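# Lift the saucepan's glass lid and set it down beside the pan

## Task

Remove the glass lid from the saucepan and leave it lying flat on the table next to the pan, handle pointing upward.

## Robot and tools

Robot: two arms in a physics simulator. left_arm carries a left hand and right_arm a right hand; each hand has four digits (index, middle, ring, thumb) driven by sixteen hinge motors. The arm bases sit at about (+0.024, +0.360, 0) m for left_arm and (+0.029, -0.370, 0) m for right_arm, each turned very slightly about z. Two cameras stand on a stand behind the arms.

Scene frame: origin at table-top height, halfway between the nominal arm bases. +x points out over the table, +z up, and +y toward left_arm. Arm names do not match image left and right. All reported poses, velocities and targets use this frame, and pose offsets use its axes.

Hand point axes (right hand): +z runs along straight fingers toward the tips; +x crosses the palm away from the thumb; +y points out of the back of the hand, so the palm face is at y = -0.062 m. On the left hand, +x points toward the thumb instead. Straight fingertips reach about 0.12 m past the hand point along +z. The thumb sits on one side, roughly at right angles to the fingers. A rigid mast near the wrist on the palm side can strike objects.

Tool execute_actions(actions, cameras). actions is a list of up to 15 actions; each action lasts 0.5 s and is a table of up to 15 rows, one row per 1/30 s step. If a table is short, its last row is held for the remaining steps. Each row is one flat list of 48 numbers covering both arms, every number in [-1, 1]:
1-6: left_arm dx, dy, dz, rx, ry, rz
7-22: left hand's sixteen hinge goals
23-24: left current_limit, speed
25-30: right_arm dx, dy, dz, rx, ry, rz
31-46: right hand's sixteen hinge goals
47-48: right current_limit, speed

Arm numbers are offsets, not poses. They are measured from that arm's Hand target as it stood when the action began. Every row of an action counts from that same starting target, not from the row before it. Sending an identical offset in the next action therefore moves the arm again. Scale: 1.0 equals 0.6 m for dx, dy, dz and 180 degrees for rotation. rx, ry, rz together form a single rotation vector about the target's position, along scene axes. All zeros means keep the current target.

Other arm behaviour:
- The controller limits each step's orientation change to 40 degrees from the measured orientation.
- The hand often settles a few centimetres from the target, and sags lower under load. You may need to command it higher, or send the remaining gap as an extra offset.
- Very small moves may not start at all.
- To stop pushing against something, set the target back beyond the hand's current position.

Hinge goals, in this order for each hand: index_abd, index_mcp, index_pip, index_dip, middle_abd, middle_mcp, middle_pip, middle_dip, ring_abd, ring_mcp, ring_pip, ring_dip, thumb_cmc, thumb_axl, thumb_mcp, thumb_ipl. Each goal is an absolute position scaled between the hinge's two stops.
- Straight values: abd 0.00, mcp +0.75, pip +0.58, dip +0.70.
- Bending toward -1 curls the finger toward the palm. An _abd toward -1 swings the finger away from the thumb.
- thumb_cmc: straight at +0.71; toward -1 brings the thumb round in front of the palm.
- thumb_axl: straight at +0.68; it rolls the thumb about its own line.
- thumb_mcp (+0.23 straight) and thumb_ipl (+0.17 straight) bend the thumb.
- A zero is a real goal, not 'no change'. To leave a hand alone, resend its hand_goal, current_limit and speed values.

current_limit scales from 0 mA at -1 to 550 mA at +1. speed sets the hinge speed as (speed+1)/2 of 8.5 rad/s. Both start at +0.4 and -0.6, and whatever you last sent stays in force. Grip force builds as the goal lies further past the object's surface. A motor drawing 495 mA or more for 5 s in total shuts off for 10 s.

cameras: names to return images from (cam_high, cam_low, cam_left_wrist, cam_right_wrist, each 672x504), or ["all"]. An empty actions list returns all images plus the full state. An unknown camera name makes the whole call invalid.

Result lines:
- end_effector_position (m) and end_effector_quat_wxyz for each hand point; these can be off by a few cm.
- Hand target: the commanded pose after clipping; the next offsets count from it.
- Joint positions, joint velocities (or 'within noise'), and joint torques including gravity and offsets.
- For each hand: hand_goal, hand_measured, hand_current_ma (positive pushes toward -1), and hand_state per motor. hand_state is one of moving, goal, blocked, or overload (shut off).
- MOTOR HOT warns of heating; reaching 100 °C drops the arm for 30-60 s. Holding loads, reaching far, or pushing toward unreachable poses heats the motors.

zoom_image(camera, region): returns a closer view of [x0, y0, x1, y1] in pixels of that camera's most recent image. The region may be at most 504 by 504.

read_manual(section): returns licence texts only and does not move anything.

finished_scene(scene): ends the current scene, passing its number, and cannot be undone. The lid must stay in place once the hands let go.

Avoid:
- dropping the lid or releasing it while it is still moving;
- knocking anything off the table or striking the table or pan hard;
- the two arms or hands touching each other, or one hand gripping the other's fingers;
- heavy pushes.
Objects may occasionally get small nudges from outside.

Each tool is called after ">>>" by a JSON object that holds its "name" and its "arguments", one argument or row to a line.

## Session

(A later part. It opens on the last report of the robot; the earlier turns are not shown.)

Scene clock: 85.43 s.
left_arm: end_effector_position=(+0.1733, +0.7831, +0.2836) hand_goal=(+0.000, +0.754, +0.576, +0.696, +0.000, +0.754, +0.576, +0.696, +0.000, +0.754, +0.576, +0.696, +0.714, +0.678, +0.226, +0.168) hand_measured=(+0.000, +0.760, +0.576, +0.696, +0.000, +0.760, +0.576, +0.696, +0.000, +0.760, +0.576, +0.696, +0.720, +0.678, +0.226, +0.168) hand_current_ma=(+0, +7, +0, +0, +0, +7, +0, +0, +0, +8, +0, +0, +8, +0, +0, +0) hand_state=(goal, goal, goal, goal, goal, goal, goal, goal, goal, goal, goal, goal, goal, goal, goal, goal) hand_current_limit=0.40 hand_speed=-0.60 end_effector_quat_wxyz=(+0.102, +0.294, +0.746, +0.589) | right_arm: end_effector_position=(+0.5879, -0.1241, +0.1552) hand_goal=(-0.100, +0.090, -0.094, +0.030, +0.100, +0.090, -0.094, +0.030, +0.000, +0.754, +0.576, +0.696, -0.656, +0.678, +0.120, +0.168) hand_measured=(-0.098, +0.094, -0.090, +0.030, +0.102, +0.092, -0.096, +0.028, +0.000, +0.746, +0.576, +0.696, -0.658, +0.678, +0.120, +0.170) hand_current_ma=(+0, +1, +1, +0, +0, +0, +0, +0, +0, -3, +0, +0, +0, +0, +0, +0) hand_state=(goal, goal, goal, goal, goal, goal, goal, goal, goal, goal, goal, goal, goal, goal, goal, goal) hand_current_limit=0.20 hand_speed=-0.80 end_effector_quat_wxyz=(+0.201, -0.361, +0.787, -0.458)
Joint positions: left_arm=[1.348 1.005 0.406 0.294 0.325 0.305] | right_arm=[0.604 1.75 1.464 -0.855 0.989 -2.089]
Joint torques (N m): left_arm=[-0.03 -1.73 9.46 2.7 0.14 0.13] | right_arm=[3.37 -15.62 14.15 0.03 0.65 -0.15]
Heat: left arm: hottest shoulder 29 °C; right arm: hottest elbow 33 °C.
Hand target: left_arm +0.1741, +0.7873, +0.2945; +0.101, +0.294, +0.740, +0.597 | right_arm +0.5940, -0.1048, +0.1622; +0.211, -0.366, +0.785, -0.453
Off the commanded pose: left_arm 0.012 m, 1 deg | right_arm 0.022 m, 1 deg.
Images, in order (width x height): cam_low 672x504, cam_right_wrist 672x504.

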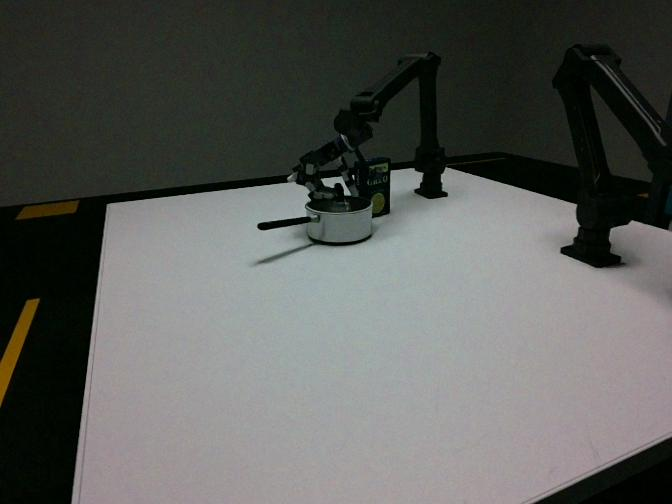

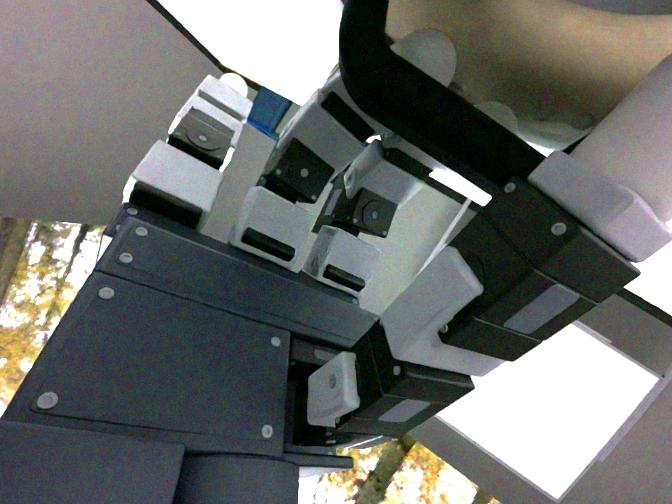

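>>> {"name": "execute_actions", "arguments": {
  "actions": [
    [[0,0,0,0,0,0,0,0.754,0.576,0.696,0,0.754,0.576,0.696,0,0.754,0.576,0.696,0.714,0.678,0.226,0.168,0.4,-0.6,0,0,0,0,0,0,-0.1,0.0,-0.05,0.07,0.1,0.0,-0.05,0.07,0,0.754,0.576,0.696,-0.657,0.677,0.1,0.168,0.3,-0.8]]
  ],
  "cameras": ["cam_low","cam_right_wrist"]
}}

>>> {"name": "zoom_image", "arguments": {
  "camera": "cam_low",
  "region": [290, 150, 380, 240]
}}

>>> {"name": "zoom_image", "arguments": {
  "camera": "cam_right_wrist",
  "region": [332, 0, 672, 250]
}}

Scene clock: 87.20 s.
left_arm: end_effector_position=(+0.1733, +0.7831, +0.2836) hand_goal=(+0.000, +0.754, +0.576, +0.696, +0.000, +0.754, +0.576, +0.696, +0.000, +0.754, +0.576, +0.696, +0.714, +0.678, +0.226, +0.168) hand_measured=(+0.000, +0.760, +0.576, +0.696, +0.000, +0.760, +0.576, +0.696, +0.000, +0.760, +0.576, +0.696, +0.720, +0.678, +0.226, +0.168) hand_current_ma=(+0, +7, +0, +0, +0, +7, +0, +0, +0, +8, +0, +0, +8, +0, +0, +0) hand_state=(goal, goal, goal, goal, goal, goal, goal, goal, goal, goal, goal, goal, goal, goal, goal, goal) hand_current_limit=0.40 hand_speed=-0.60 end_effector_quat_wxyz=(+0.102, +0.294, +0.746, +0.589) | right_arm: end_effector_position=(+0.5880, -0.1227, +0.1564) hand_goal=(-0.100, +0.000, -0.050, +0.070, +0.100, +0.000, -0.050, +0.070, +0.000, +0.754, +0.576, +0.696, -0.656, +0.678, +0.100, +0.168) hand_measured=(-0.098, +0.002, -0.052, +0.068, +0.100, +0.022, -0.044, +0.070, +0.000, +0.746, +0.576, +0.696, -0.658, +0.678, +0.100, +0.170) hand_current_ma=(+0, +0, +0, +0, +0, +14, +1, +0, +0, -3, +0, +0, +0, +0, +0, +0) hand_state=(goal, goal, goal, goal, goal, blocked, goal, goal, goal, goal, goal, goal, goal, goal, goal, goal) hand_current_limit=0.30 hand_speed=-0.80 end_effector_quat_wxyz=(+0.202, -0.362, +0.787, -0.457)
Joint positions: left_arm=[1.348 1.005 0.406 0.294 0.325 0.305] | right_arm=[0.606 1.75 1.467 -0.857 0.988 -2.089]
Joint torques (N m): left_arm=[-0.26 -1.79 9.48 2.69 0.14 0.14] | right_arm=[3.19 -15.62 13.76 0.21 0.71 -0.14]
Heat: left arm: hottest elbow 30 °C; right arm: hottest elbow 33 °C.
Hand target: left_arm +0.1741, +0.7873, +0.2945; +0.101, +0.294, +0.740, +0.597 | right_arm +0.5941, -0.1047, +0.1624; +0.211, -0.366, +0.785, -0.453
Off the commanded pose: left_arm 0.012 m, 1 deg | right_arm 0.020 m, 1 deg.
Images, in order (width x height): cam_low 672x504, cam_right_wrist 672x504.

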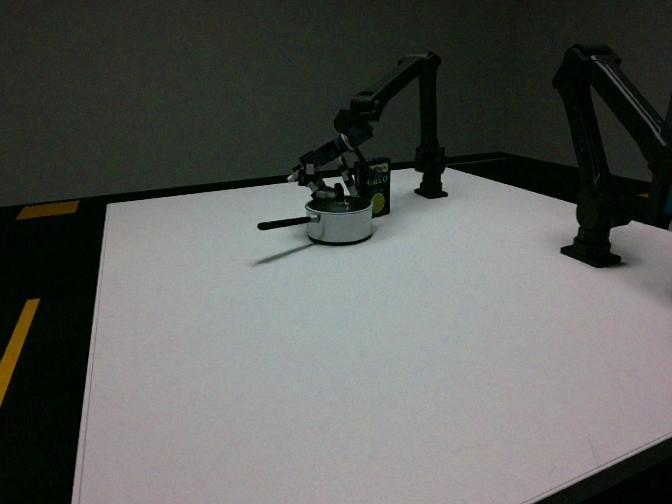

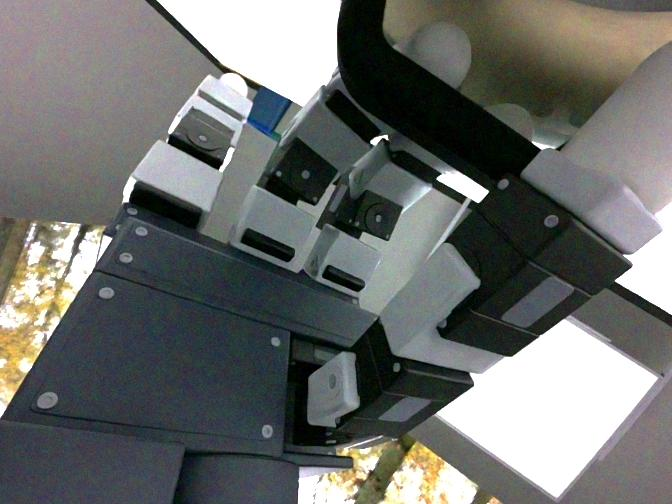

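Scaled by 5.600 from the camera's 672x504 image, which has a finer 960x720 frame.

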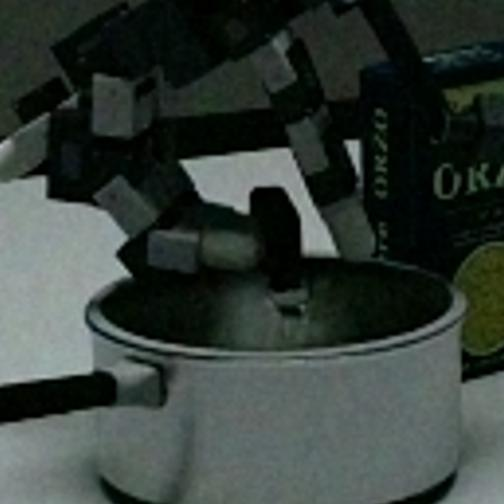

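Scaled by 1.482 from the camera's 672x504 image, which has a finer 960x720 frame.

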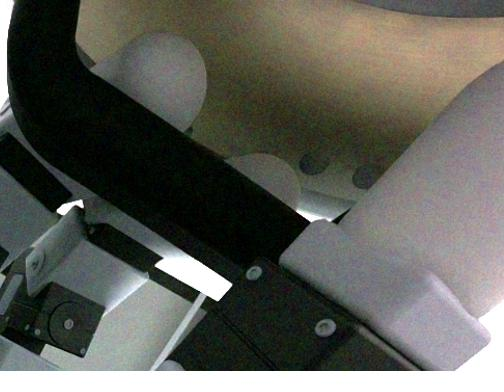

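>>> {"name": "execute_actions", "arguments": {
  "actions": [
    [[0,0,0,0,0,0,0,0.754,0.576,0.696,0,0.754,0.576,0.696,0,0.754,0.576,0.696,0.714,0.678,0.226,0.168,0.4,-0.6,0,0,0,0,0,0,-0.1,-0.08,-0.01,0.1,0.1,-0.08,-0.01,0.1,0,0.754,0.576,0.696,-0.657,0.677,0.04,0.168,0.4,-0.8]]
  ],
  "cameras": ["cam_low","cam_right_wrist"]
}}

>>> {"name": "zoom_image", "arguments": {
  "camera": "cam_low",
  "region": [290, 150, 380, 240]
}}

>>> {"name": "zoom_image", "arguments": {
  "camera": "cam_right_wrist",
  "region": [332, 0, 672, 250]
}}

Scene clock: 88.97 s.
left_arm: end_effector_position=(+0.1733, +0.7831, +0.2836) hand_goal=(+0.000, +0.754, +0.576, +0.696, +0.000, +0.754, +0.576, +0.696, +0.000, +0.754, +0.576, +0.696, +0.714, +0.678, +0.226, +0.168) hand_measured=(+0.000, +0.760, +0.576, +0.696, +0.000, +0.760, +0.576, +0.696, +0.000, +0.760, +0.576, +0.696, +0.720, +0.678, +0.226, +0.168) hand_current_ma=(+0, +7, +0, +0, +0, +7, +0, +0, +0, +8, +0, +0, +8, +0, +0, +0) hand_state=(goal, goal, goal, goal, goal, goal, goal, goal, goal, goal, goal, goal, goal, goal, goal, goal) hand_current_limit=0.40 hand_speed=-0.60 end_effector_quat_wxyz=(+0.102, +0.294, +0.746, +0.589) | right_arm: end_effector_position=(+0.5887, -0.1234, +0.1574) hand_goal=(-0.100, -0.080, -0.010, +0.100, +0.100, -0.080, -0.010, +0.100, +0.000, +0.754, +0.576, +0.696, -0.656, +0.678, +0.040, +0.168) hand_measured=(-0.098, -0.074, -0.010, +0.098, +0.100, -0.018, -0.004, +0.094, +0.000, +0.746, +0.576, +0.696, -0.658, +0.678, +0.042, +0.170) hand_current_ma=(+0, +2, +0, +0, +0, +94, +1, -2, +0, -3, +0, +0, +0, +0, +0, +0) hand_state=(goal, goal, goal, goal, goal, blocked, goal, goal, goal, goal, goal, goal, goal, goal, goal, goal) hand_current_limit=0.40 hand_speed=-0.80 end_effector_quat_wxyz=(+0.202, -0.360, +0.786, -0.460)
Joint positions: left_arm=[1.348 1.005 0.406 0.294 0.325 0.305] | right_arm=[0.606 1.75 1.468 -0.857 0.993 -2.089]
Joint torques (N m): left_arm=[-0.26 -1.79 9.47 2.73 0.14 0.14] | right_arm=[3.14 -15.68 13.63 0.12 0.47 -0.12]
Heat: left arm: hottest elbow 30 °C; right arm: hottest elbow 33 °C.
Hand target: left_arm +0.1741, +0.7873, +0.2945; +0.101, +0.294, +0.740, +0.597 | right_arm +0.5941, -0.1047, +0.1623; +0.211, -0.366, +0.785, -0.453
Off the commanded pose: left_arm 0.012 m, 1 deg | right_arm 0.020 m, 1 deg.
Images, in order (width x height): cam_low 672x504, cam_right_wrist 672x504.

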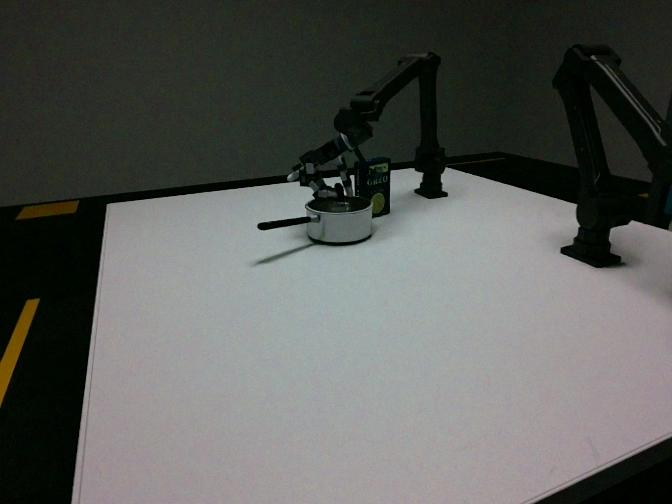

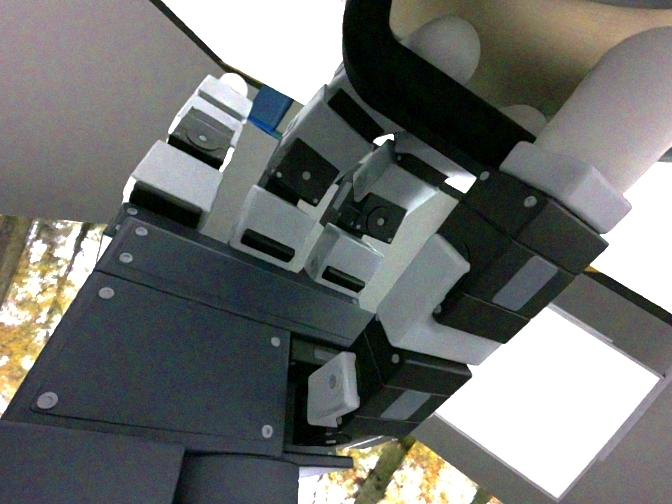

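Scaled by 5.600 from the camera's 672x504 image, which has a finer 960x720 frame.

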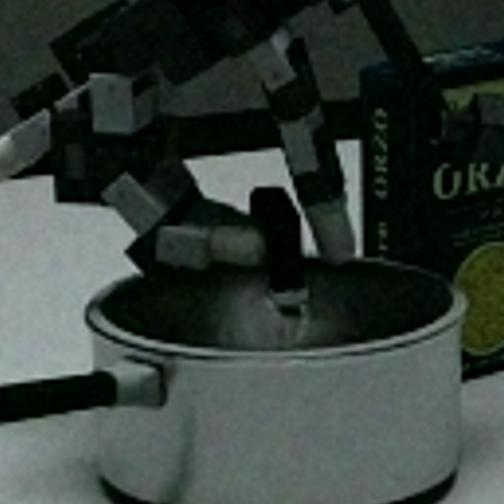

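Scaled by 1.482 from the camera's 672x504 image, which has a finer 960x720 frame.

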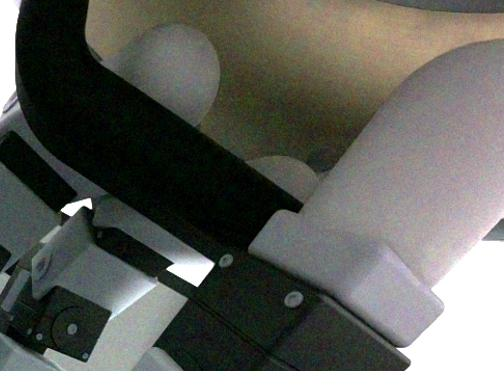

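>>> {"name": "execute_actions", "arguments": {
  "actions": [
    [[0,0,0,0,0,0,0,0.754,0.576,0.696,0,0.754,0.576,0.696,0,0.754,0.576,0.696,0.714,0.678,0.226,0.168,0.4,-0.6,0,0,0,0,0,0,-0.1,-0.15,0.0,0.12,0.1,-0.15,0.0,0.12,0,0.754,0.576,0.696,-0.657,0.677,-0.01,0.168,0.4,-0.8]]
  ],
  "cameras": ["cam_low","cam_right_wrist"]
}}

>>> {"name": "zoom_image", "arguments": {
  "camera": "cam_low",
  "region": [290, 150, 380, 240]
}}

>>> {"name": "zoom_image", "arguments": {
  "camera": "cam_right_wrist",
  "region": [332, 0, 672, 250]
}}

Scene clock: 90.60 s.
left_arm: end_effector_position=(+0.1733, +0.7831, +0.2836) hand_goal=(+0.000, +0.754, +0.576, +0.696, +0.000, +0.754, +0.576, +0.696, +0.000, +0.754, +0.576, +0.696, +0.714, +0.678, +0.226, +0.168) hand_measured=(+0.000, +0.760, +0.576, +0.696, +0.000, +0.760, +0.576, +0.696, +0.000, +0.760, +0.576, +0.696, +0.720, +0.678, +0.226, +0.168) hand_current_ma=(+0, +7, +0, +0, +0, +7, +0, +0, +0, +8, +0, +0, +8, +0, +0, +0) hand_state=(goal, goal, goal, goal, goal, goal, goal, goal, goal, goal, goal, goal, goal, goal, goal, goal) hand_current_limit=0.40 hand_speed=-0.60 end_effector_quat_wxyz=(+0.102, +0.294, +0.746, +0.589) | right_arm: end_effector_position=(+0.5891, -0.1236, +0.1582) hand_goal=(-0.100, -0.150, +0.000, +0.120, +0.100, -0.150, +0.000, +0.120, +0.000, +0.754, +0.576, +0.696, -0.656, +0.678, -0.010, +0.168) hand_measured=(-0.096, -0.098, +0.010, +0.120, +0.100, -0.040, +0.014, +0.114, +0.000, +0.746, +0.576, +0.696, -0.658, +0.678, +0.026, +0.176) hand_current_ma=(+1, +67, +4, +0, +0, +251, +6, -2, +0, -3, +0, +0, +0, +0, +53, +3) hand_state=(goal, blocked, goal, goal, goal, blocked, goal, goal, goal, goal, goal, goal, goal, goal, blocked, goal) hand_current_limit=0.40 hand_speed=-0.80 end_effector_quat_wxyz=(+0.203, -0.360, +0.786, -0.460)
Joint positions: left_arm=[1.348 1.005 0.406 0.294 0.325 0.305] | right_arm=[0.606 1.75 1.469 -0.857 0.996 -2.089]
Joint torques (N m): left_arm=[-0.09 -1.49 9.47 2.69 0.16 0.12] | right_arm=[3.37 -15.44 13.61 0.23 0.35 -0.14]
Heat: left arm: hottest elbow 30 °C; right arm: hottest elbow 34 °C.
Hand target: left_arm +0.1741, +0.7873, +0.2945; +0.101, +0.294, +0.740, +0.597 | right_arm +0.5940, -0.1047, +0.1623; +0.211, -0.366, +0.785, -0.453
Off the commanded pose: left_arm 0.012 m, 1 deg | right_arm 0.020 m, 1 deg.
Images, in order (width x height): cam_low 672x504, cam_right_wrist 672x504.

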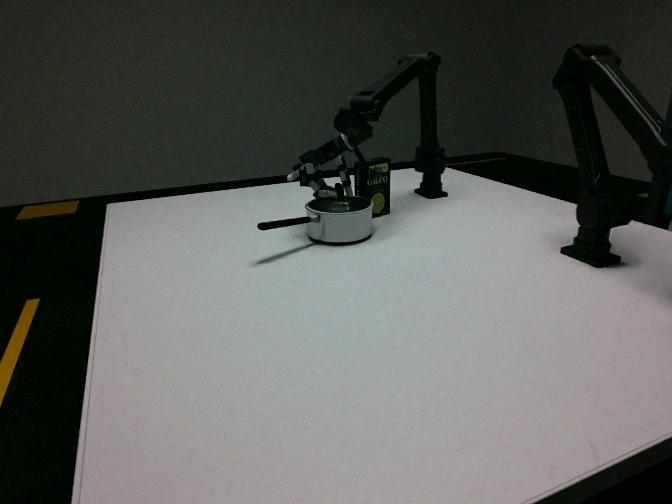

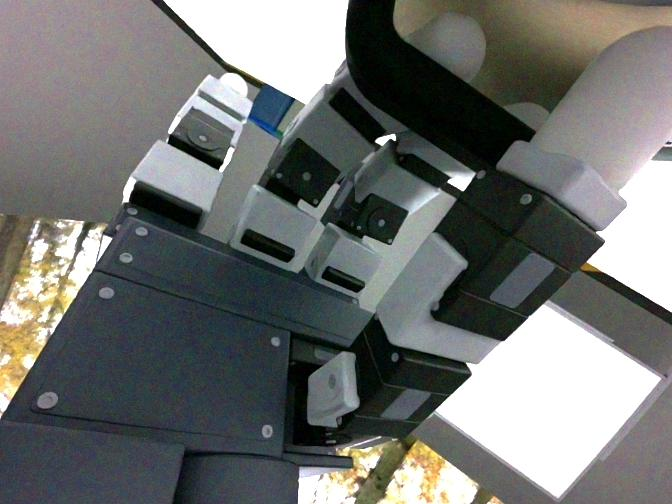

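Scaled by 5.600 from the camera's 672x504 image, which has a finer 960x720 frame.

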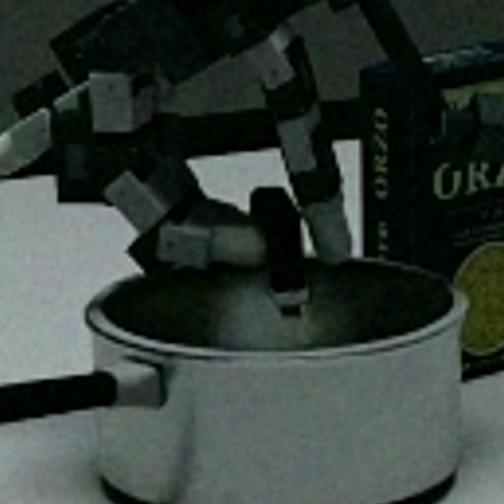

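Scaled by 1.482 from the camera's 672x504 image, which has a finer 960x720 frame.

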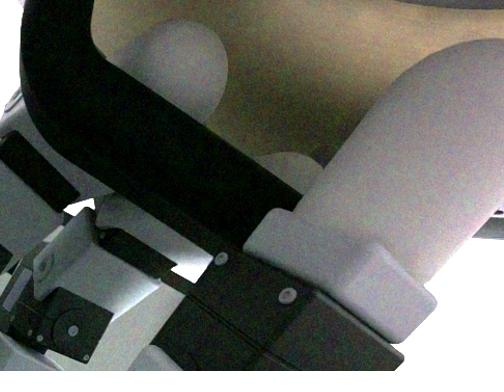

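>>> {"name": "execute_actions", "arguments": {
  "actions": [
    [[0,0,0,0,0,0,0,0.754,0.576,0.696,0,0.754,0.576,0.696,0,0.754,0.576,0.696,0.714,0.678,0.226,0.168,0.4,-0.6,0,0,0,0,0,0,-0.1,-0.25,0.0,0.12,0.1,-0.25,0.0,0.12,0,0.754,0.576,0.696,-0.657,0.677,-0.08,0.168,0.6,-0.8]]
  ],
  "cameras": ["cam_low","cam_right_wrist"]
}}

>>> {"name": "zoom_image", "arguments": {
  "camera": "cam_low",
  "region": [290, 150, 380, 240]
}}

>>> {"name": "zoom_image", "arguments": {
  "camera": "cam_right_wrist",
  "region": [332, 0, 672, 250]
}}

Scene clock: 92.57 s.
left_arm: end_effector_position=(+0.1733, +0.7831, +0.2836) hand_goal=(+0.000, +0.754, +0.576, +0.696, +0.000, +0.754, +0.576, +0.696, +0.000, +0.754, +0.576, +0.696, +0.714, +0.678, +0.226, +0.168) hand_measured=(+0.000, +0.760, +0.576, +0.696, +0.000, +0.760, +0.576, +0.696, +0.000, +0.760, +0.576, +0.696, +0.720, +0.678, +0.226, +0.168) hand_current_ma=(+0, +7, +0, +0, +0, +7, +0, +0, +0, +8, +0, +0, +8, +0, +0, +0) hand_state=(goal, goal, goal, goal, goal, goal, goal, goal, goal, goal, goal, goal, goal, goal, goal, goal) hand_current_limit=0.40 hand_speed=-0.60 end_effector_quat_wxyz=(+0.102, +0.294, +0.746, +0.589) | right_arm: end_effector_position=(+0.5892, -0.1239, +0.1584) hand_goal=(-0.100, -0.250, +0.000, +0.120, +0.100, -0.250, +0.000, +0.120, +0.000, +0.754, +0.576, +0.696, -0.656, +0.678, -0.080, +0.168) hand_measured=(-0.092, -0.122, +0.034, +0.126, +0.100, -0.050, +0.022, +0.118, +0.000, +0.746, +0.576, +0.696, -0.660, +0.682, +0.020, +0.188) hand_current_ma=(+2, +329, +30, +2, +0, +440, +14, +0, +0, -3, +0, +0, +0, +1, +305, +17) hand_state=(goal, blocked, blocked, goal, goal, blocked, blocked, goal, goal, goal, goal, goal, goal, goal, blocked, goal) hand_current_limit=0.60 hand_speed=-0.80 end_effector_quat_wxyz=(+0.203, -0.359, +0.786, -0.461)
Joint positions: left_arm=[1.348 1.005 0.406 0.294 0.325 0.305] | right_arm=[0.606 1.75 1.469 -0.857 0.998 -2.089]
Joint torques (N m): left_arm=[-0.03 -1.73 9.43 2.69 0.15 0.14] | right_arm=[3.19 -15.56 13.63 0.24 0.26 -0.13]
Heat: left arm: hottest elbow 30 °C; right arm: hottest elbow 34 °C.
Hand target: left_arm +0.1741, +0.7873, +0.2945; +0.101, +0.294, +0.740, +0.597 | right_arm +0.5941, -0.1047, +0.1623; +0.211, -0.366, +0.785, -0.453
Off the commanded pose: left_arm 0.012 m, 1 deg | right_arm 0.020 m, 2 deg.
Images, in order (width x height): cam_low 672x504, cam_right_wrist 672x504.

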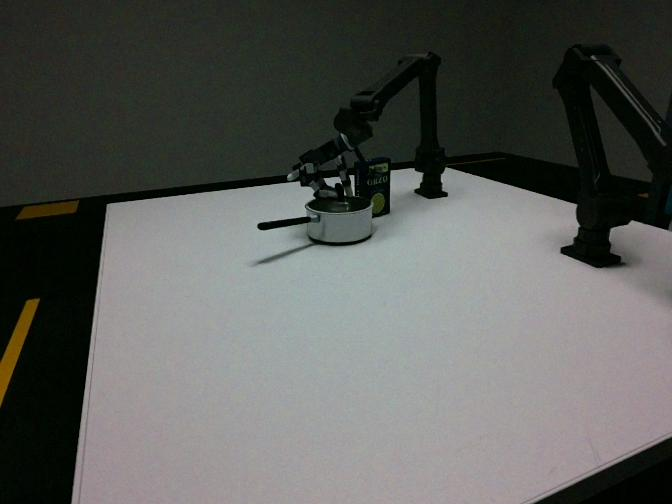

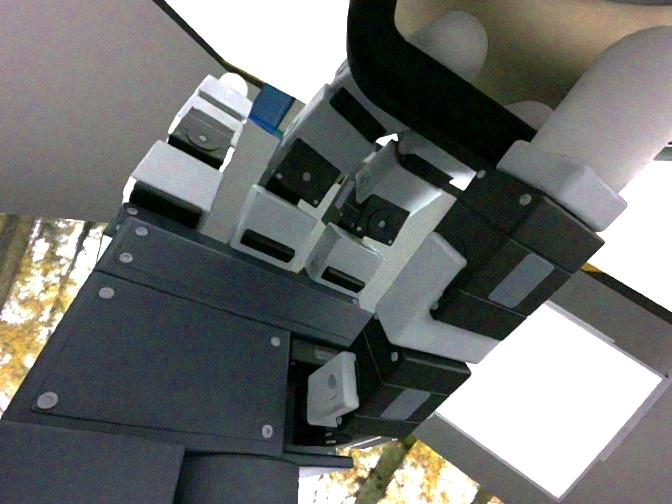

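Scaled by 5.600 from the camera's 672x504 image, which has a finer 960x720 frame.

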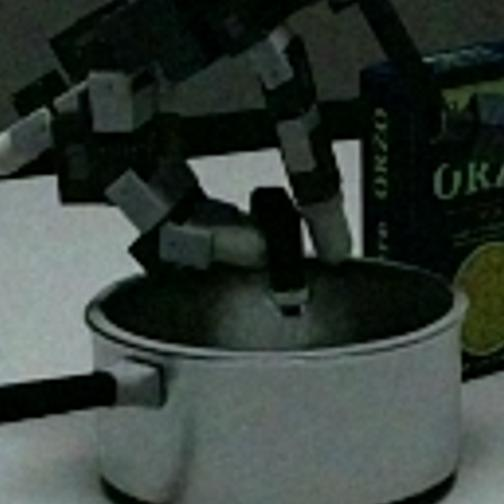

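Scaled by 1.482 from the camera's 672x504 image, which has a finer 960x720 frame.

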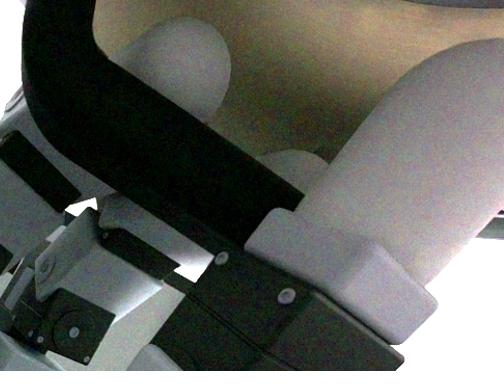

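>>> {"name": "execute_actions", "arguments": {
  "actions": [
    [[0,0,0,0,0,0,0,0.754,0.576,0.696,0,0.754,0.576,0.696,0,0.754,0.576,0.696,0.714,0.678,0.226,0.168,0.4,-0.6,0,0,0.03,0,0,0,-0.1,-0.25,0.0,0.12,0.1,-0.25,0.0,0.12,0,0.754,0.576,0.696,-0.657,0.677,-0.08,0.168,0.6,-0.8]]
  ],
  "cameras": ["cam_low","cam_right_wrist"]
}}

>>> {"name": "zoom_image", "arguments": {
  "camera": "cam_low",
  "region": [290, 150, 380, 240]
}}

>>> {"name": "zoom_image", "arguments": {
  "camera": "cam_right_wrist",
  "region": [332, 0, 672, 250]
}}

Scene clock: 94.07 s.
left_arm: end_effector_position=(+0.1733, +0.7831, +0.2836) hand_goal=(+0.000, +0.754, +0.576, +0.696, +0.000, +0.754, +0.576, +0.696, +0.000, +0.754, +0.576, +0.696, +0.714, +0.678, +0.226, +0.168) hand_measured=(+0.000, +0.760, +0.576, +0.696, +0.000, +0.760, +0.576, +0.696, +0.000, +0.760, +0.576, +0.696, +0.720, +0.678, +0.226, +0.168) hand_current_ma=(+0, +7, +0, +0, +0, +7, +0, +0, +0, +8, +0, +0, +8, +0, +0, +0) hand_state=(goal, goal, goal, goal, goal, goal, goal, goal, goal, goal, goal, goal, goal, goal, goal, goal) hand_current_limit=0.40 hand_speed=-0.60 end_effector_quat_wxyz=(+0.102, +0.294, +0.746, +0.589) | right_arm: end_effector_position=(+0.5859, -0.1241, +0.1602) hand_goal=(-0.100, -0.250, +0.000, +0.120, +0.100, -0.250, +0.000, +0.120, +0.000, +0.754, +0.576, +0.696, -0.656, +0.678, -0.080, +0.168) hand_measured=(-0.080, -0.122, +0.042, +0.130, +0.106, -0.060, +0.038, +0.132, +0.000, +0.746, +0.576, +0.696, -0.662, +0.682, +0.014, +0.188) hand_current_ma=(+9, +329, +41, +4, +1, +440, +35, +4, +0, -3, +0, +0, -2, +1, +274, +17) hand_state=(blocked, blocked, blocked, goal, goal, blocked, blocked, goal, goal, goal, goal, goal, goal, goal, blocked, goal) hand_current_limit=0.60 hand_speed=-0.80 end_effector_quat_wxyz=(+0.195, -0.364, +0.787, -0.458)
Joint positions: left_arm=[1.348 1.005 0.406 0.294 0.325 0.305] | right_arm=[0.606 1.75 1.482 -0.892 0.988 -2.083]
Joint torques (N m): left_arm=[-0.15 -1.96 9.48 2.69 0.15 0.13] | right_arm=[3.08 -16.67 15.12 -0.1 0.67 -0.16]
Heat: left arm: hottest elbow 30 °C; right arm: hottest elbow 34 °C.
Hand target: left_arm +0.1741, +0.7873, +0.2945; +0.101, +0.294, +0.740, +0.597 | right_arm +0.5940, -0.1047, +0.1802; +0.211, -0.366, +0.785, -0.453
Off the commanded pose: left_arm 0.012 m, 1 deg | right_arm 0.029 m, 2 deg.
Images, in order (width x height): cam_low 672x504, cam_right_wrist 672x504.

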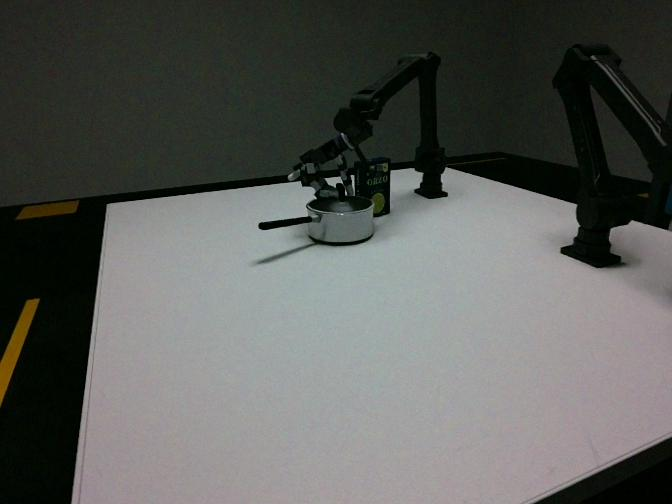

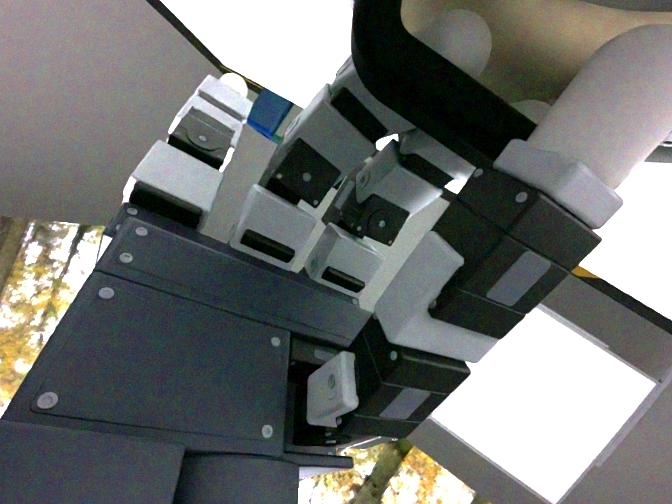

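Scaled by 5.600 from the camera's 672x504 image, which has a finer 960x720 frame.

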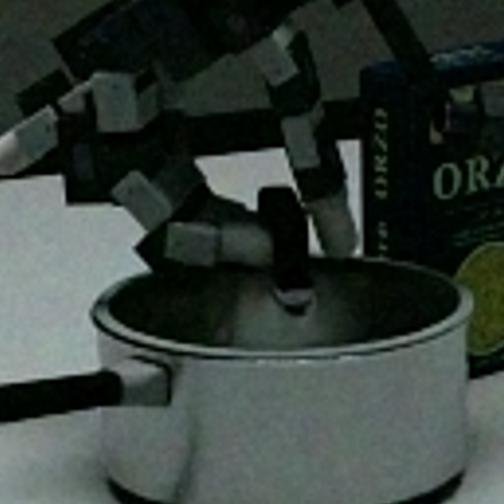

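Scaled by 1.482 from the camera's 672x504 image, which has a finer 960x720 frame.

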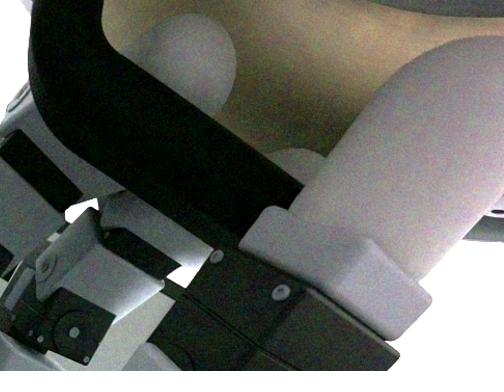

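>>> {"name": "execute_actions", "arguments": {
  "actions": [
    [[0,0,0,0,0,0,0,0.754,0.576,0.696,0,0.754,0.576,0.696,0,0.754,0.576,0.696,0.714,0.678,0.226,0.168,0.4,-0.6,0.008,-0.015,0.05,0,0,0,-0.1,-0.25,0.0,0.12,0.1,-0.25,0.0,0.12,0,0.754,0.576,0.696,-0.657,0.677,-0.08,0.168,0.6,-0.8]]
  ],
  "cameras": ["cam_low","cam_right_wrist"]
}}

>>> {"name": "zoom_image", "arguments": {
  "camera": "cam_low",
  "region": [290, 150, 380, 240]
}}

>>> {"name": "zoom_image", "arguments": {
  "camera": "cam_right_wrist",
  "region": [332, 0, 672, 250]
}}

Scene clock: 95.80 s.
left_arm: end_effector_position=(+0.1733, +0.7831, +0.2836) hand_goal=(+0.000, +0.754, +0.576, +0.696, +0.000, +0.754, +0.576, +0.696, +0.000, +0.754, +0.576, +0.696, +0.714, +0.678, +0.226, +0.168) hand_measured=(+0.000, +0.760, +0.576, +0.696, +0.000, +0.760, +0.576, +0.696, +0.000, +0.760, +0.576, +0.696, +0.720, +0.678, +0.226, +0.168) hand_current_ma=(+0, +7, +0, +0, +0, +7, +0, +0, +0, +8, +0, +0, +8, +0, +0, +0) hand_state=(goal, goal, goal, goal, goal, goal, goal, goal, goal, goal, goal, goal, goal, goal, goal, goal) hand_current_limit=0.40 hand_speed=-0.60 end_effector_quat_wxyz=(+0.102, +0.294, +0.746, +0.589) | right_arm: end_effector_position=(+0.5837, -0.1237, +0.1707) hand_goal=(-0.100, -0.250, +0.000, +0.120, +0.100, -0.250, +0.000, +0.120, +0.000, +0.754, +0.576, +0.696, -0.656, +0.678, -0.080, +0.168) hand_measured=(-0.076, -0.122, +0.042, +0.132, +0.100, -0.078, +0.054, +0.150, +0.000, +0.746, +0.576, +0.696, -0.664, +0.682, +0.012, +0.188) hand_current_ma=(+13, +329, +43, +4, +0, +440, +64, +23, +0, -3, +0, +0, -3, +1, +266, +18) hand_state=(blocked, blocked, blocked, goal, goal, blocked, blocked, blocked, goal, goal, goal, goal, goal, goal, blocked, goal) hand_current_limit=0.60 hand_speed=-0.80 end_effector_quat_wxyz=(+0.185, -0.372, +0.787, -0.456)
Joint positions: left_arm=[1.348 1.005 0.406 0.294 0.325 0.305] | right_arm=[0.606 1.75 1.517 -0.95 0.979 -2.085]
Joint torques (N m): left_arm=[0.03 -1.61 9.44 2.73 0.14 0.15] | right_arm=[1.61 -18.67 16.57 0.02 0.84 -0.37]
Heat: left arm: hottest elbow 30 °C; right arm: hottest elbow 34 °C.
Hand target: left_arm +0.1741, +0.7873, +0.2945; +0.101, +0.294, +0.740, +0.597 | right_arm +0.5988, -0.1137, +0.2102; +0.211, -0.366, +0.785, -0.453
Off the commanded pose: left_arm 0.012 m, 1 deg | right_arm 0.043 m, 3 deg.
joint sent to its limit (right arm) — joint 6 (wrist roll), lower limit. The joint targets still meet the commanded pose.
Images, in order (width x height): cam_low 672x504, cam_right_wrist 672x504.

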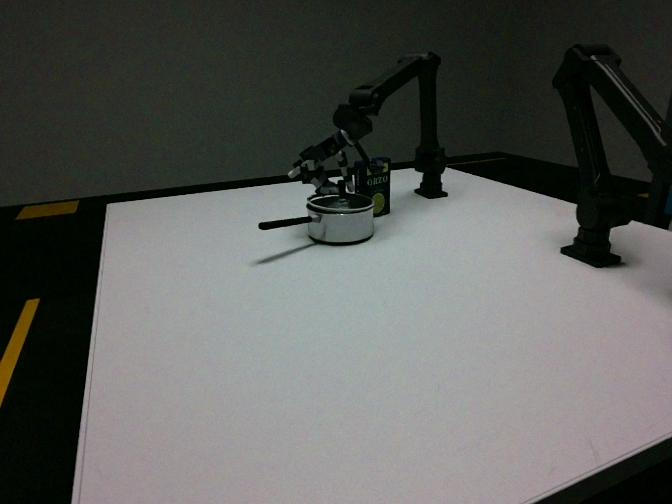

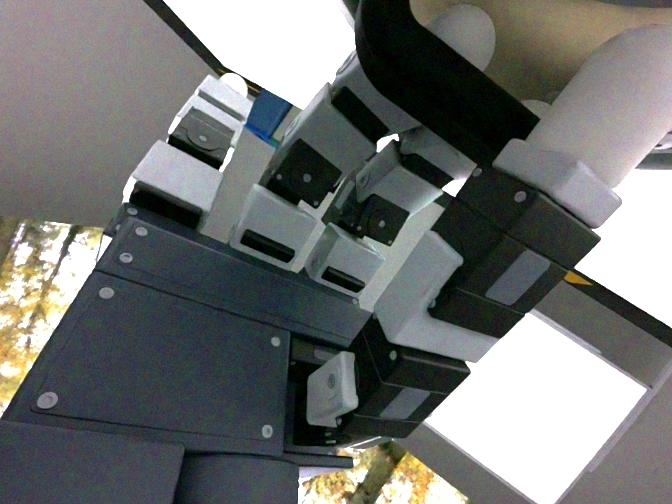

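Scaled by 5.600 from the camera's 672x504 image, which has a finer 960x720 frame.

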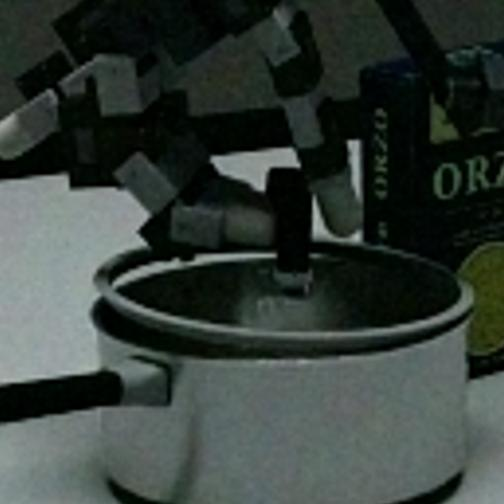

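Scaled by 1.482 from the camera's 672x504 image, which has a finer 960x720 frame.

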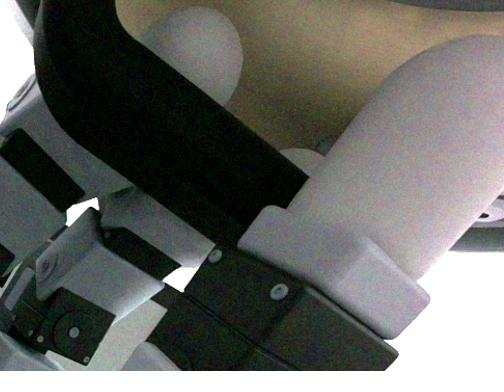

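>>> {"name": "execute_actions", "arguments": {
  "actions": [
    [[0,0,0,0,0,0,0,0.754,0.576,0.696,0,0.754,0.576,0.696,0,0.754,0.576,0.696,0.714,0.678,0.226,0.168,0.4,-0.6,0.005,-0.006,0.05,0,0,0,-0.1,-0.25,0.0,0.12,0.1,-0.25,0.0,0.12,0,0.754,0.576,0.696,-0.657,0.677,-0.08,0.168,0.6,-0.8]]
  ],
  "cameras": ["cam_low","cam_right_wrist","cam_high"]
}}

>>> {"name": "zoom_image", "arguments": {
  "camera": "cam_low",
  "region": [290, 150, 380, 240]
}}

>>> {"name": "zoom_image", "arguments": {
  "camera": "cam_right_wrist",
  "region": [332, 0, 672, 250]
}}

Scene clock: 97.77 s.
left_arm: end_effector_position=(+0.1733, +0.7831, +0.2836) hand_goal=(+0.000, +0.754, +0.576, +0.696, +0.000, +0.754, +0.576, +0.696, +0.000, +0.754, +0.576, +0.696, +0.714, +0.678, +0.226, +0.168) hand_measured=(+0.000, +0.760, +0.576, +0.696, +0.000, +0.760, +0.576, +0.696, +0.000, +0.760, +0.576, +0.696, +0.720, +0.678, +0.226, +0.168) hand_current_ma=(+0, +7, +0, +0, +0, +7, +0, +0, +0, +8, +0, +0, +8, +0, +0, +0) hand_state=(goal, goal, goal, goal, goal, goal, goal, goal, goal, goal, goal, goal, goal, goal, goal, goal) hand_current_limit=0.40 hand_speed=-0.60 end_effector_quat_wxyz=(+0.102, +0.294, +0.746, +0.589) | right_arm: end_effector_position=(+0.5827, -0.1241, +0.1927) hand_goal=(-0.100, -0.250, +0.000, +0.120, +0.100, -0.250, +0.000, +0.120, +0.000, +0.754, +0.576, +0.696, -0.656, +0.678, -0.080, +0.168) hand_measured=(-0.070, -0.122, +0.054, +0.136, +0.076, -0.116, +0.062, +0.156, +0.000, +0.746, +0.576, +0.696, -0.648, +0.686, +0.006, +0.188) hand_current_ma=(+17, +329, +67, +9, -11, +358, +81, +34, +0, -3, +0, +0, +2, +3, +232, +20) hand_state=(blocked, blocked, blocked, goal, blocked, blocked, blocked, blocked, goal, goal, goal, goal, goal, goal, blocked, blocked) hand_current_limit=0.60 hand_speed=-0.80 end_effector_quat_wxyz=(+0.173, -0.383, +0.784, -0.457)
Joint positions: left_arm=[1.348 1.005 0.406 0.294 0.325 0.305] | right_arm=[0.606 1.75 1.581 -1.034 0.976 -2.098]
Joint torques (N m): left_arm=[-0.03 -1.79 9.43 2.77 0.13 0.14] | right_arm=[1.03 -19.55 16.88 0.31 0.94 -0.27]
Heat: left arm: hottest elbow 30 °C; right arm: hottest elbow 35 °C.
Hand target: left_arm +0.1741, +0.7873, +0.2945; +0.101, +0.294, +0.740, +0.597 | right_arm +0.6018, -0.1174, +0.2402; +0.211, -0.366, +0.785, -0.453
Off the commanded pose: left_arm 0.012 m, 1 deg | right_arm 0.052 m, 5 deg.
joint sent to its limit (right arm) — joint 6 (wrist roll), lower limit. The joint targets still meet the commanded pose.
Images, in order (width x height): cam_high 672x504, cam_low 672x504, cam_right_wrist 672x504.

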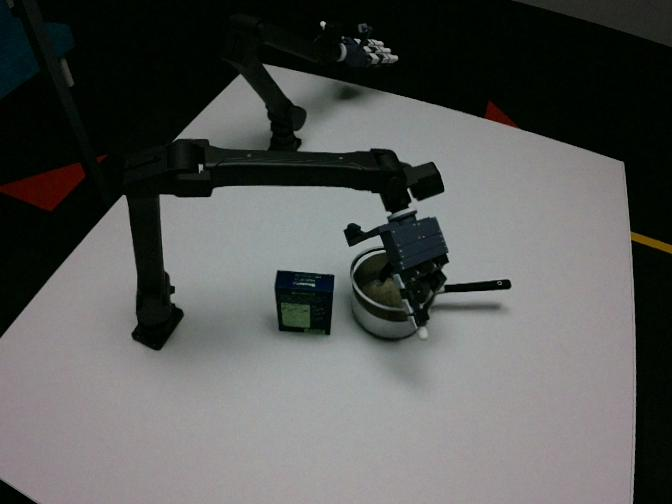

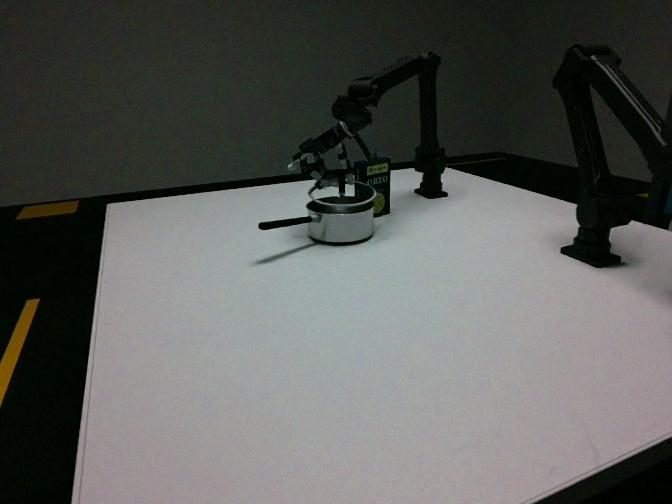

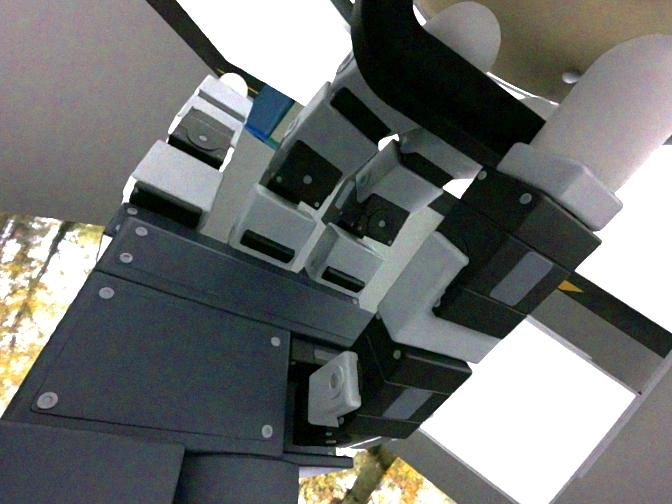

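Scaled by 5.600 from the camera's 672x504 image, which has a finer 960x720 frame.

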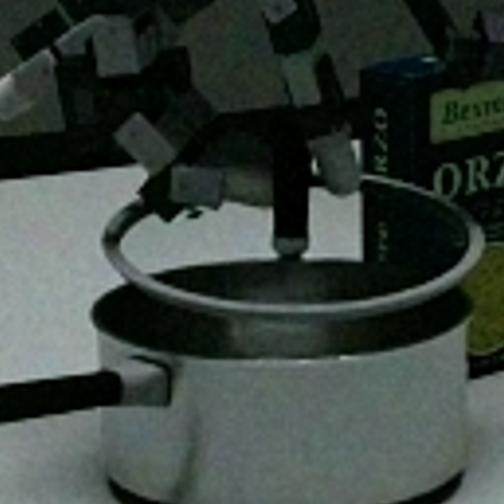

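Scaled by 1.482 from the camera's 672x504 image, which has a finer 960x720 frame.

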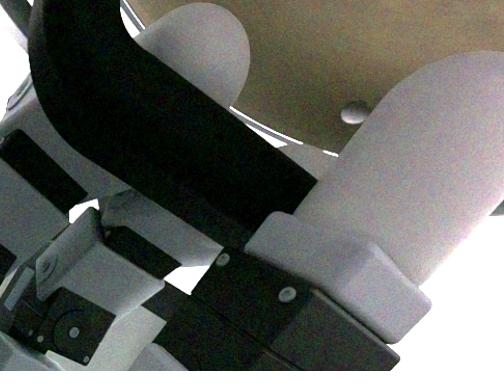

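>>> {"name": "execute_actions", "arguments": {
  "actions": [
    [[0,0,0,0,0,0,0,0.754,0.576,0.696,0,0.754,0.576,0.696,0,0.754,0.576,0.696,0.714,0.678,0.226,0.168,0.4,-0.6,0.004,0,0.05,0,0,0,-0.1,-0.25,0.0,0.12,0.1,-0.25,0.0,0.12,0,0.754,0.576,0.696,-0.657,0.677,-0.08,0.168,0.6,-0.8]]
  ],
  "cameras": ["cam_low","cam_right_wrist","cam_high"]
}}

>>> {"name": "zoom_image", "arguments": {
  "camera": "cam_low",
  "region": [290, 150, 380, 240]
}}

>>> {"name": "zoom_image", "arguments": {
  "camera": "cam_right_wrist",
  "region": [332, 0, 672, 250]
}}

Scene clock: 99.70 s.
left_arm: end_effector_position=(+0.1733, +0.7831, +0.2836) hand_goal=(+0.000, +0.754, +0.576, +0.696, +0.000, +0.754, +0.576, +0.696, +0.000, +0.754, +0.576, +0.696, +0.714, +0.678, +0.226, +0.168) hand_measured=(+0.000, +0.760, +0.576, +0.696, +0.000, +0.760, +0.576, +0.696, +0.000, +0.760, +0.576, +0.696, +0.720, +0.678, +0.226, +0.168) hand_current_ma=(+0, +7, +0, +0, +0, +7, +0, +0, +0, +8, +0, +0, +8, +0, +0, +0) hand_state=(goal, goal, goal, goal, goal, goal, goal, goal, goal, goal, goal, goal, goal, goal, goal, goal) hand_current_limit=0.40 hand_speed=-0.60 end_effector_quat_wxyz=(+0.102, +0.294, +0.746, +0.589) | right_arm: end_effector_position=(+0.5866, -0.1212, +0.2246) hand_goal=(-0.100, -0.250, +0.000, +0.120, +0.100, -0.250, +0.000, +0.120, +0.000, +0.754, +0.576, +0.696, -0.656, +0.678, -0.080, +0.168) hand_measured=(-0.070, -0.122, +0.054, +0.136, +0.076, -0.116, +0.062, +0.156, +0.000, +0.746, +0.576, +0.696, -0.648, +0.686, +0.006, +0.188) hand_current_ma=(+17, +329, +67, +9, -11, +358, +81, +34, +0, -3, +0, +0, +2, +3, +232, +20) hand_state=(blocked, blocked, blocked, goal, blocked, blocked, blocked, blocked, goal, goal, goal, goal, goal, goal, blocked, blocked) hand_current_limit=0.60 hand_speed=-0.80 end_effector_quat_wxyz=(+0.174, -0.383, +0.784, -0.456)
Joint positions: left_arm=[1.348 1.005 0.406 0.294 0.325 0.305] | right_arm=[0.606 1.75 1.665 -1.114 0.975 -2.101]
Joint torques (N m): left_arm=[-0.26 -1.61 9.47 2.73 0.15 0.14] | right_arm=[1.08 -19.43 16.96 0.2 0.97 -0.24]
Heat: left arm: hottest elbow 30 °C; right arm: hottest elbow 35 °C.
Hand target: left_arm +0.1741, +0.7873, +0.2945; +0.101, +0.294, +0.740, +0.597 | right_arm +0.6042, -0.1174, +0.2702; +0.211, -0.366, +0.785, -0.453
Off the commanded pose: left_arm 0.012 m, 1 deg | right_arm 0.049 m, 5 deg.
joint sent to its limit (right arm) — joint 6 (wrist roll), lower limit. The joint targets still meet the commanded pose.
Images, in order (width x height): cam_high 672x504, cam_low 672x504, cam_right_wrist 672x504.

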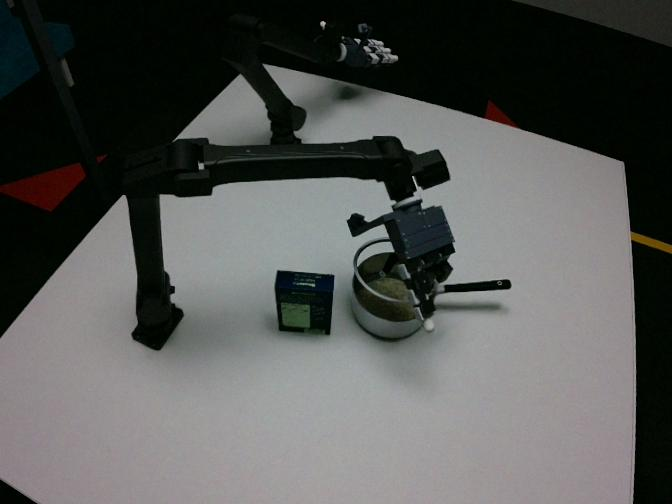

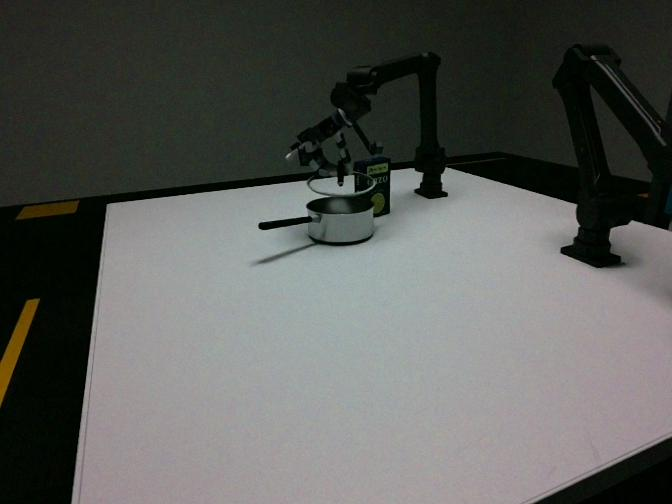

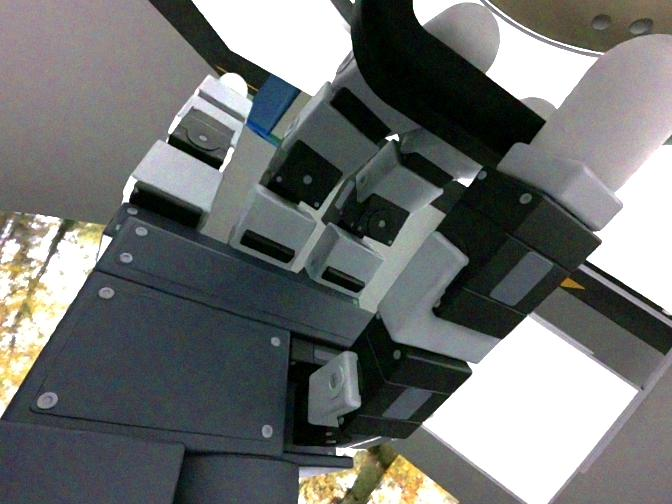

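Scaled by 5.600 from the camera's 672x504 image, which has a finer 960x720 frame.

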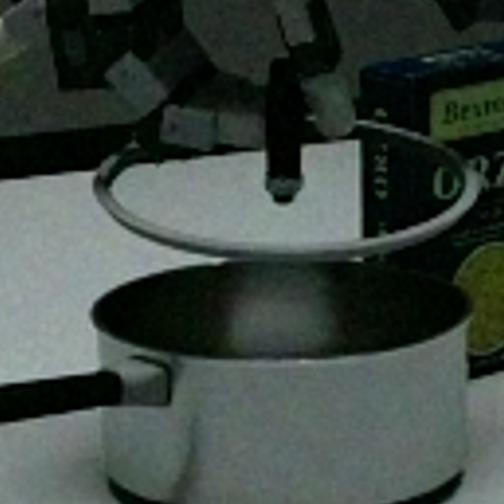

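Scaled by 1.482 from the camera's 672x504 image, which has a finer 960x720 frame.

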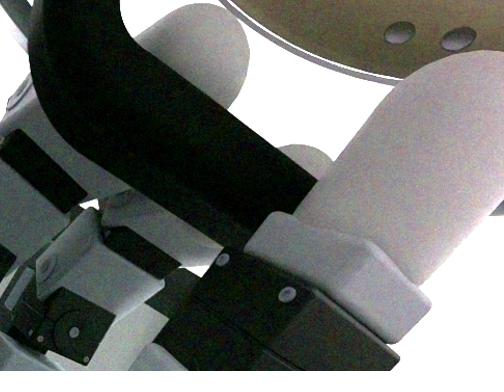

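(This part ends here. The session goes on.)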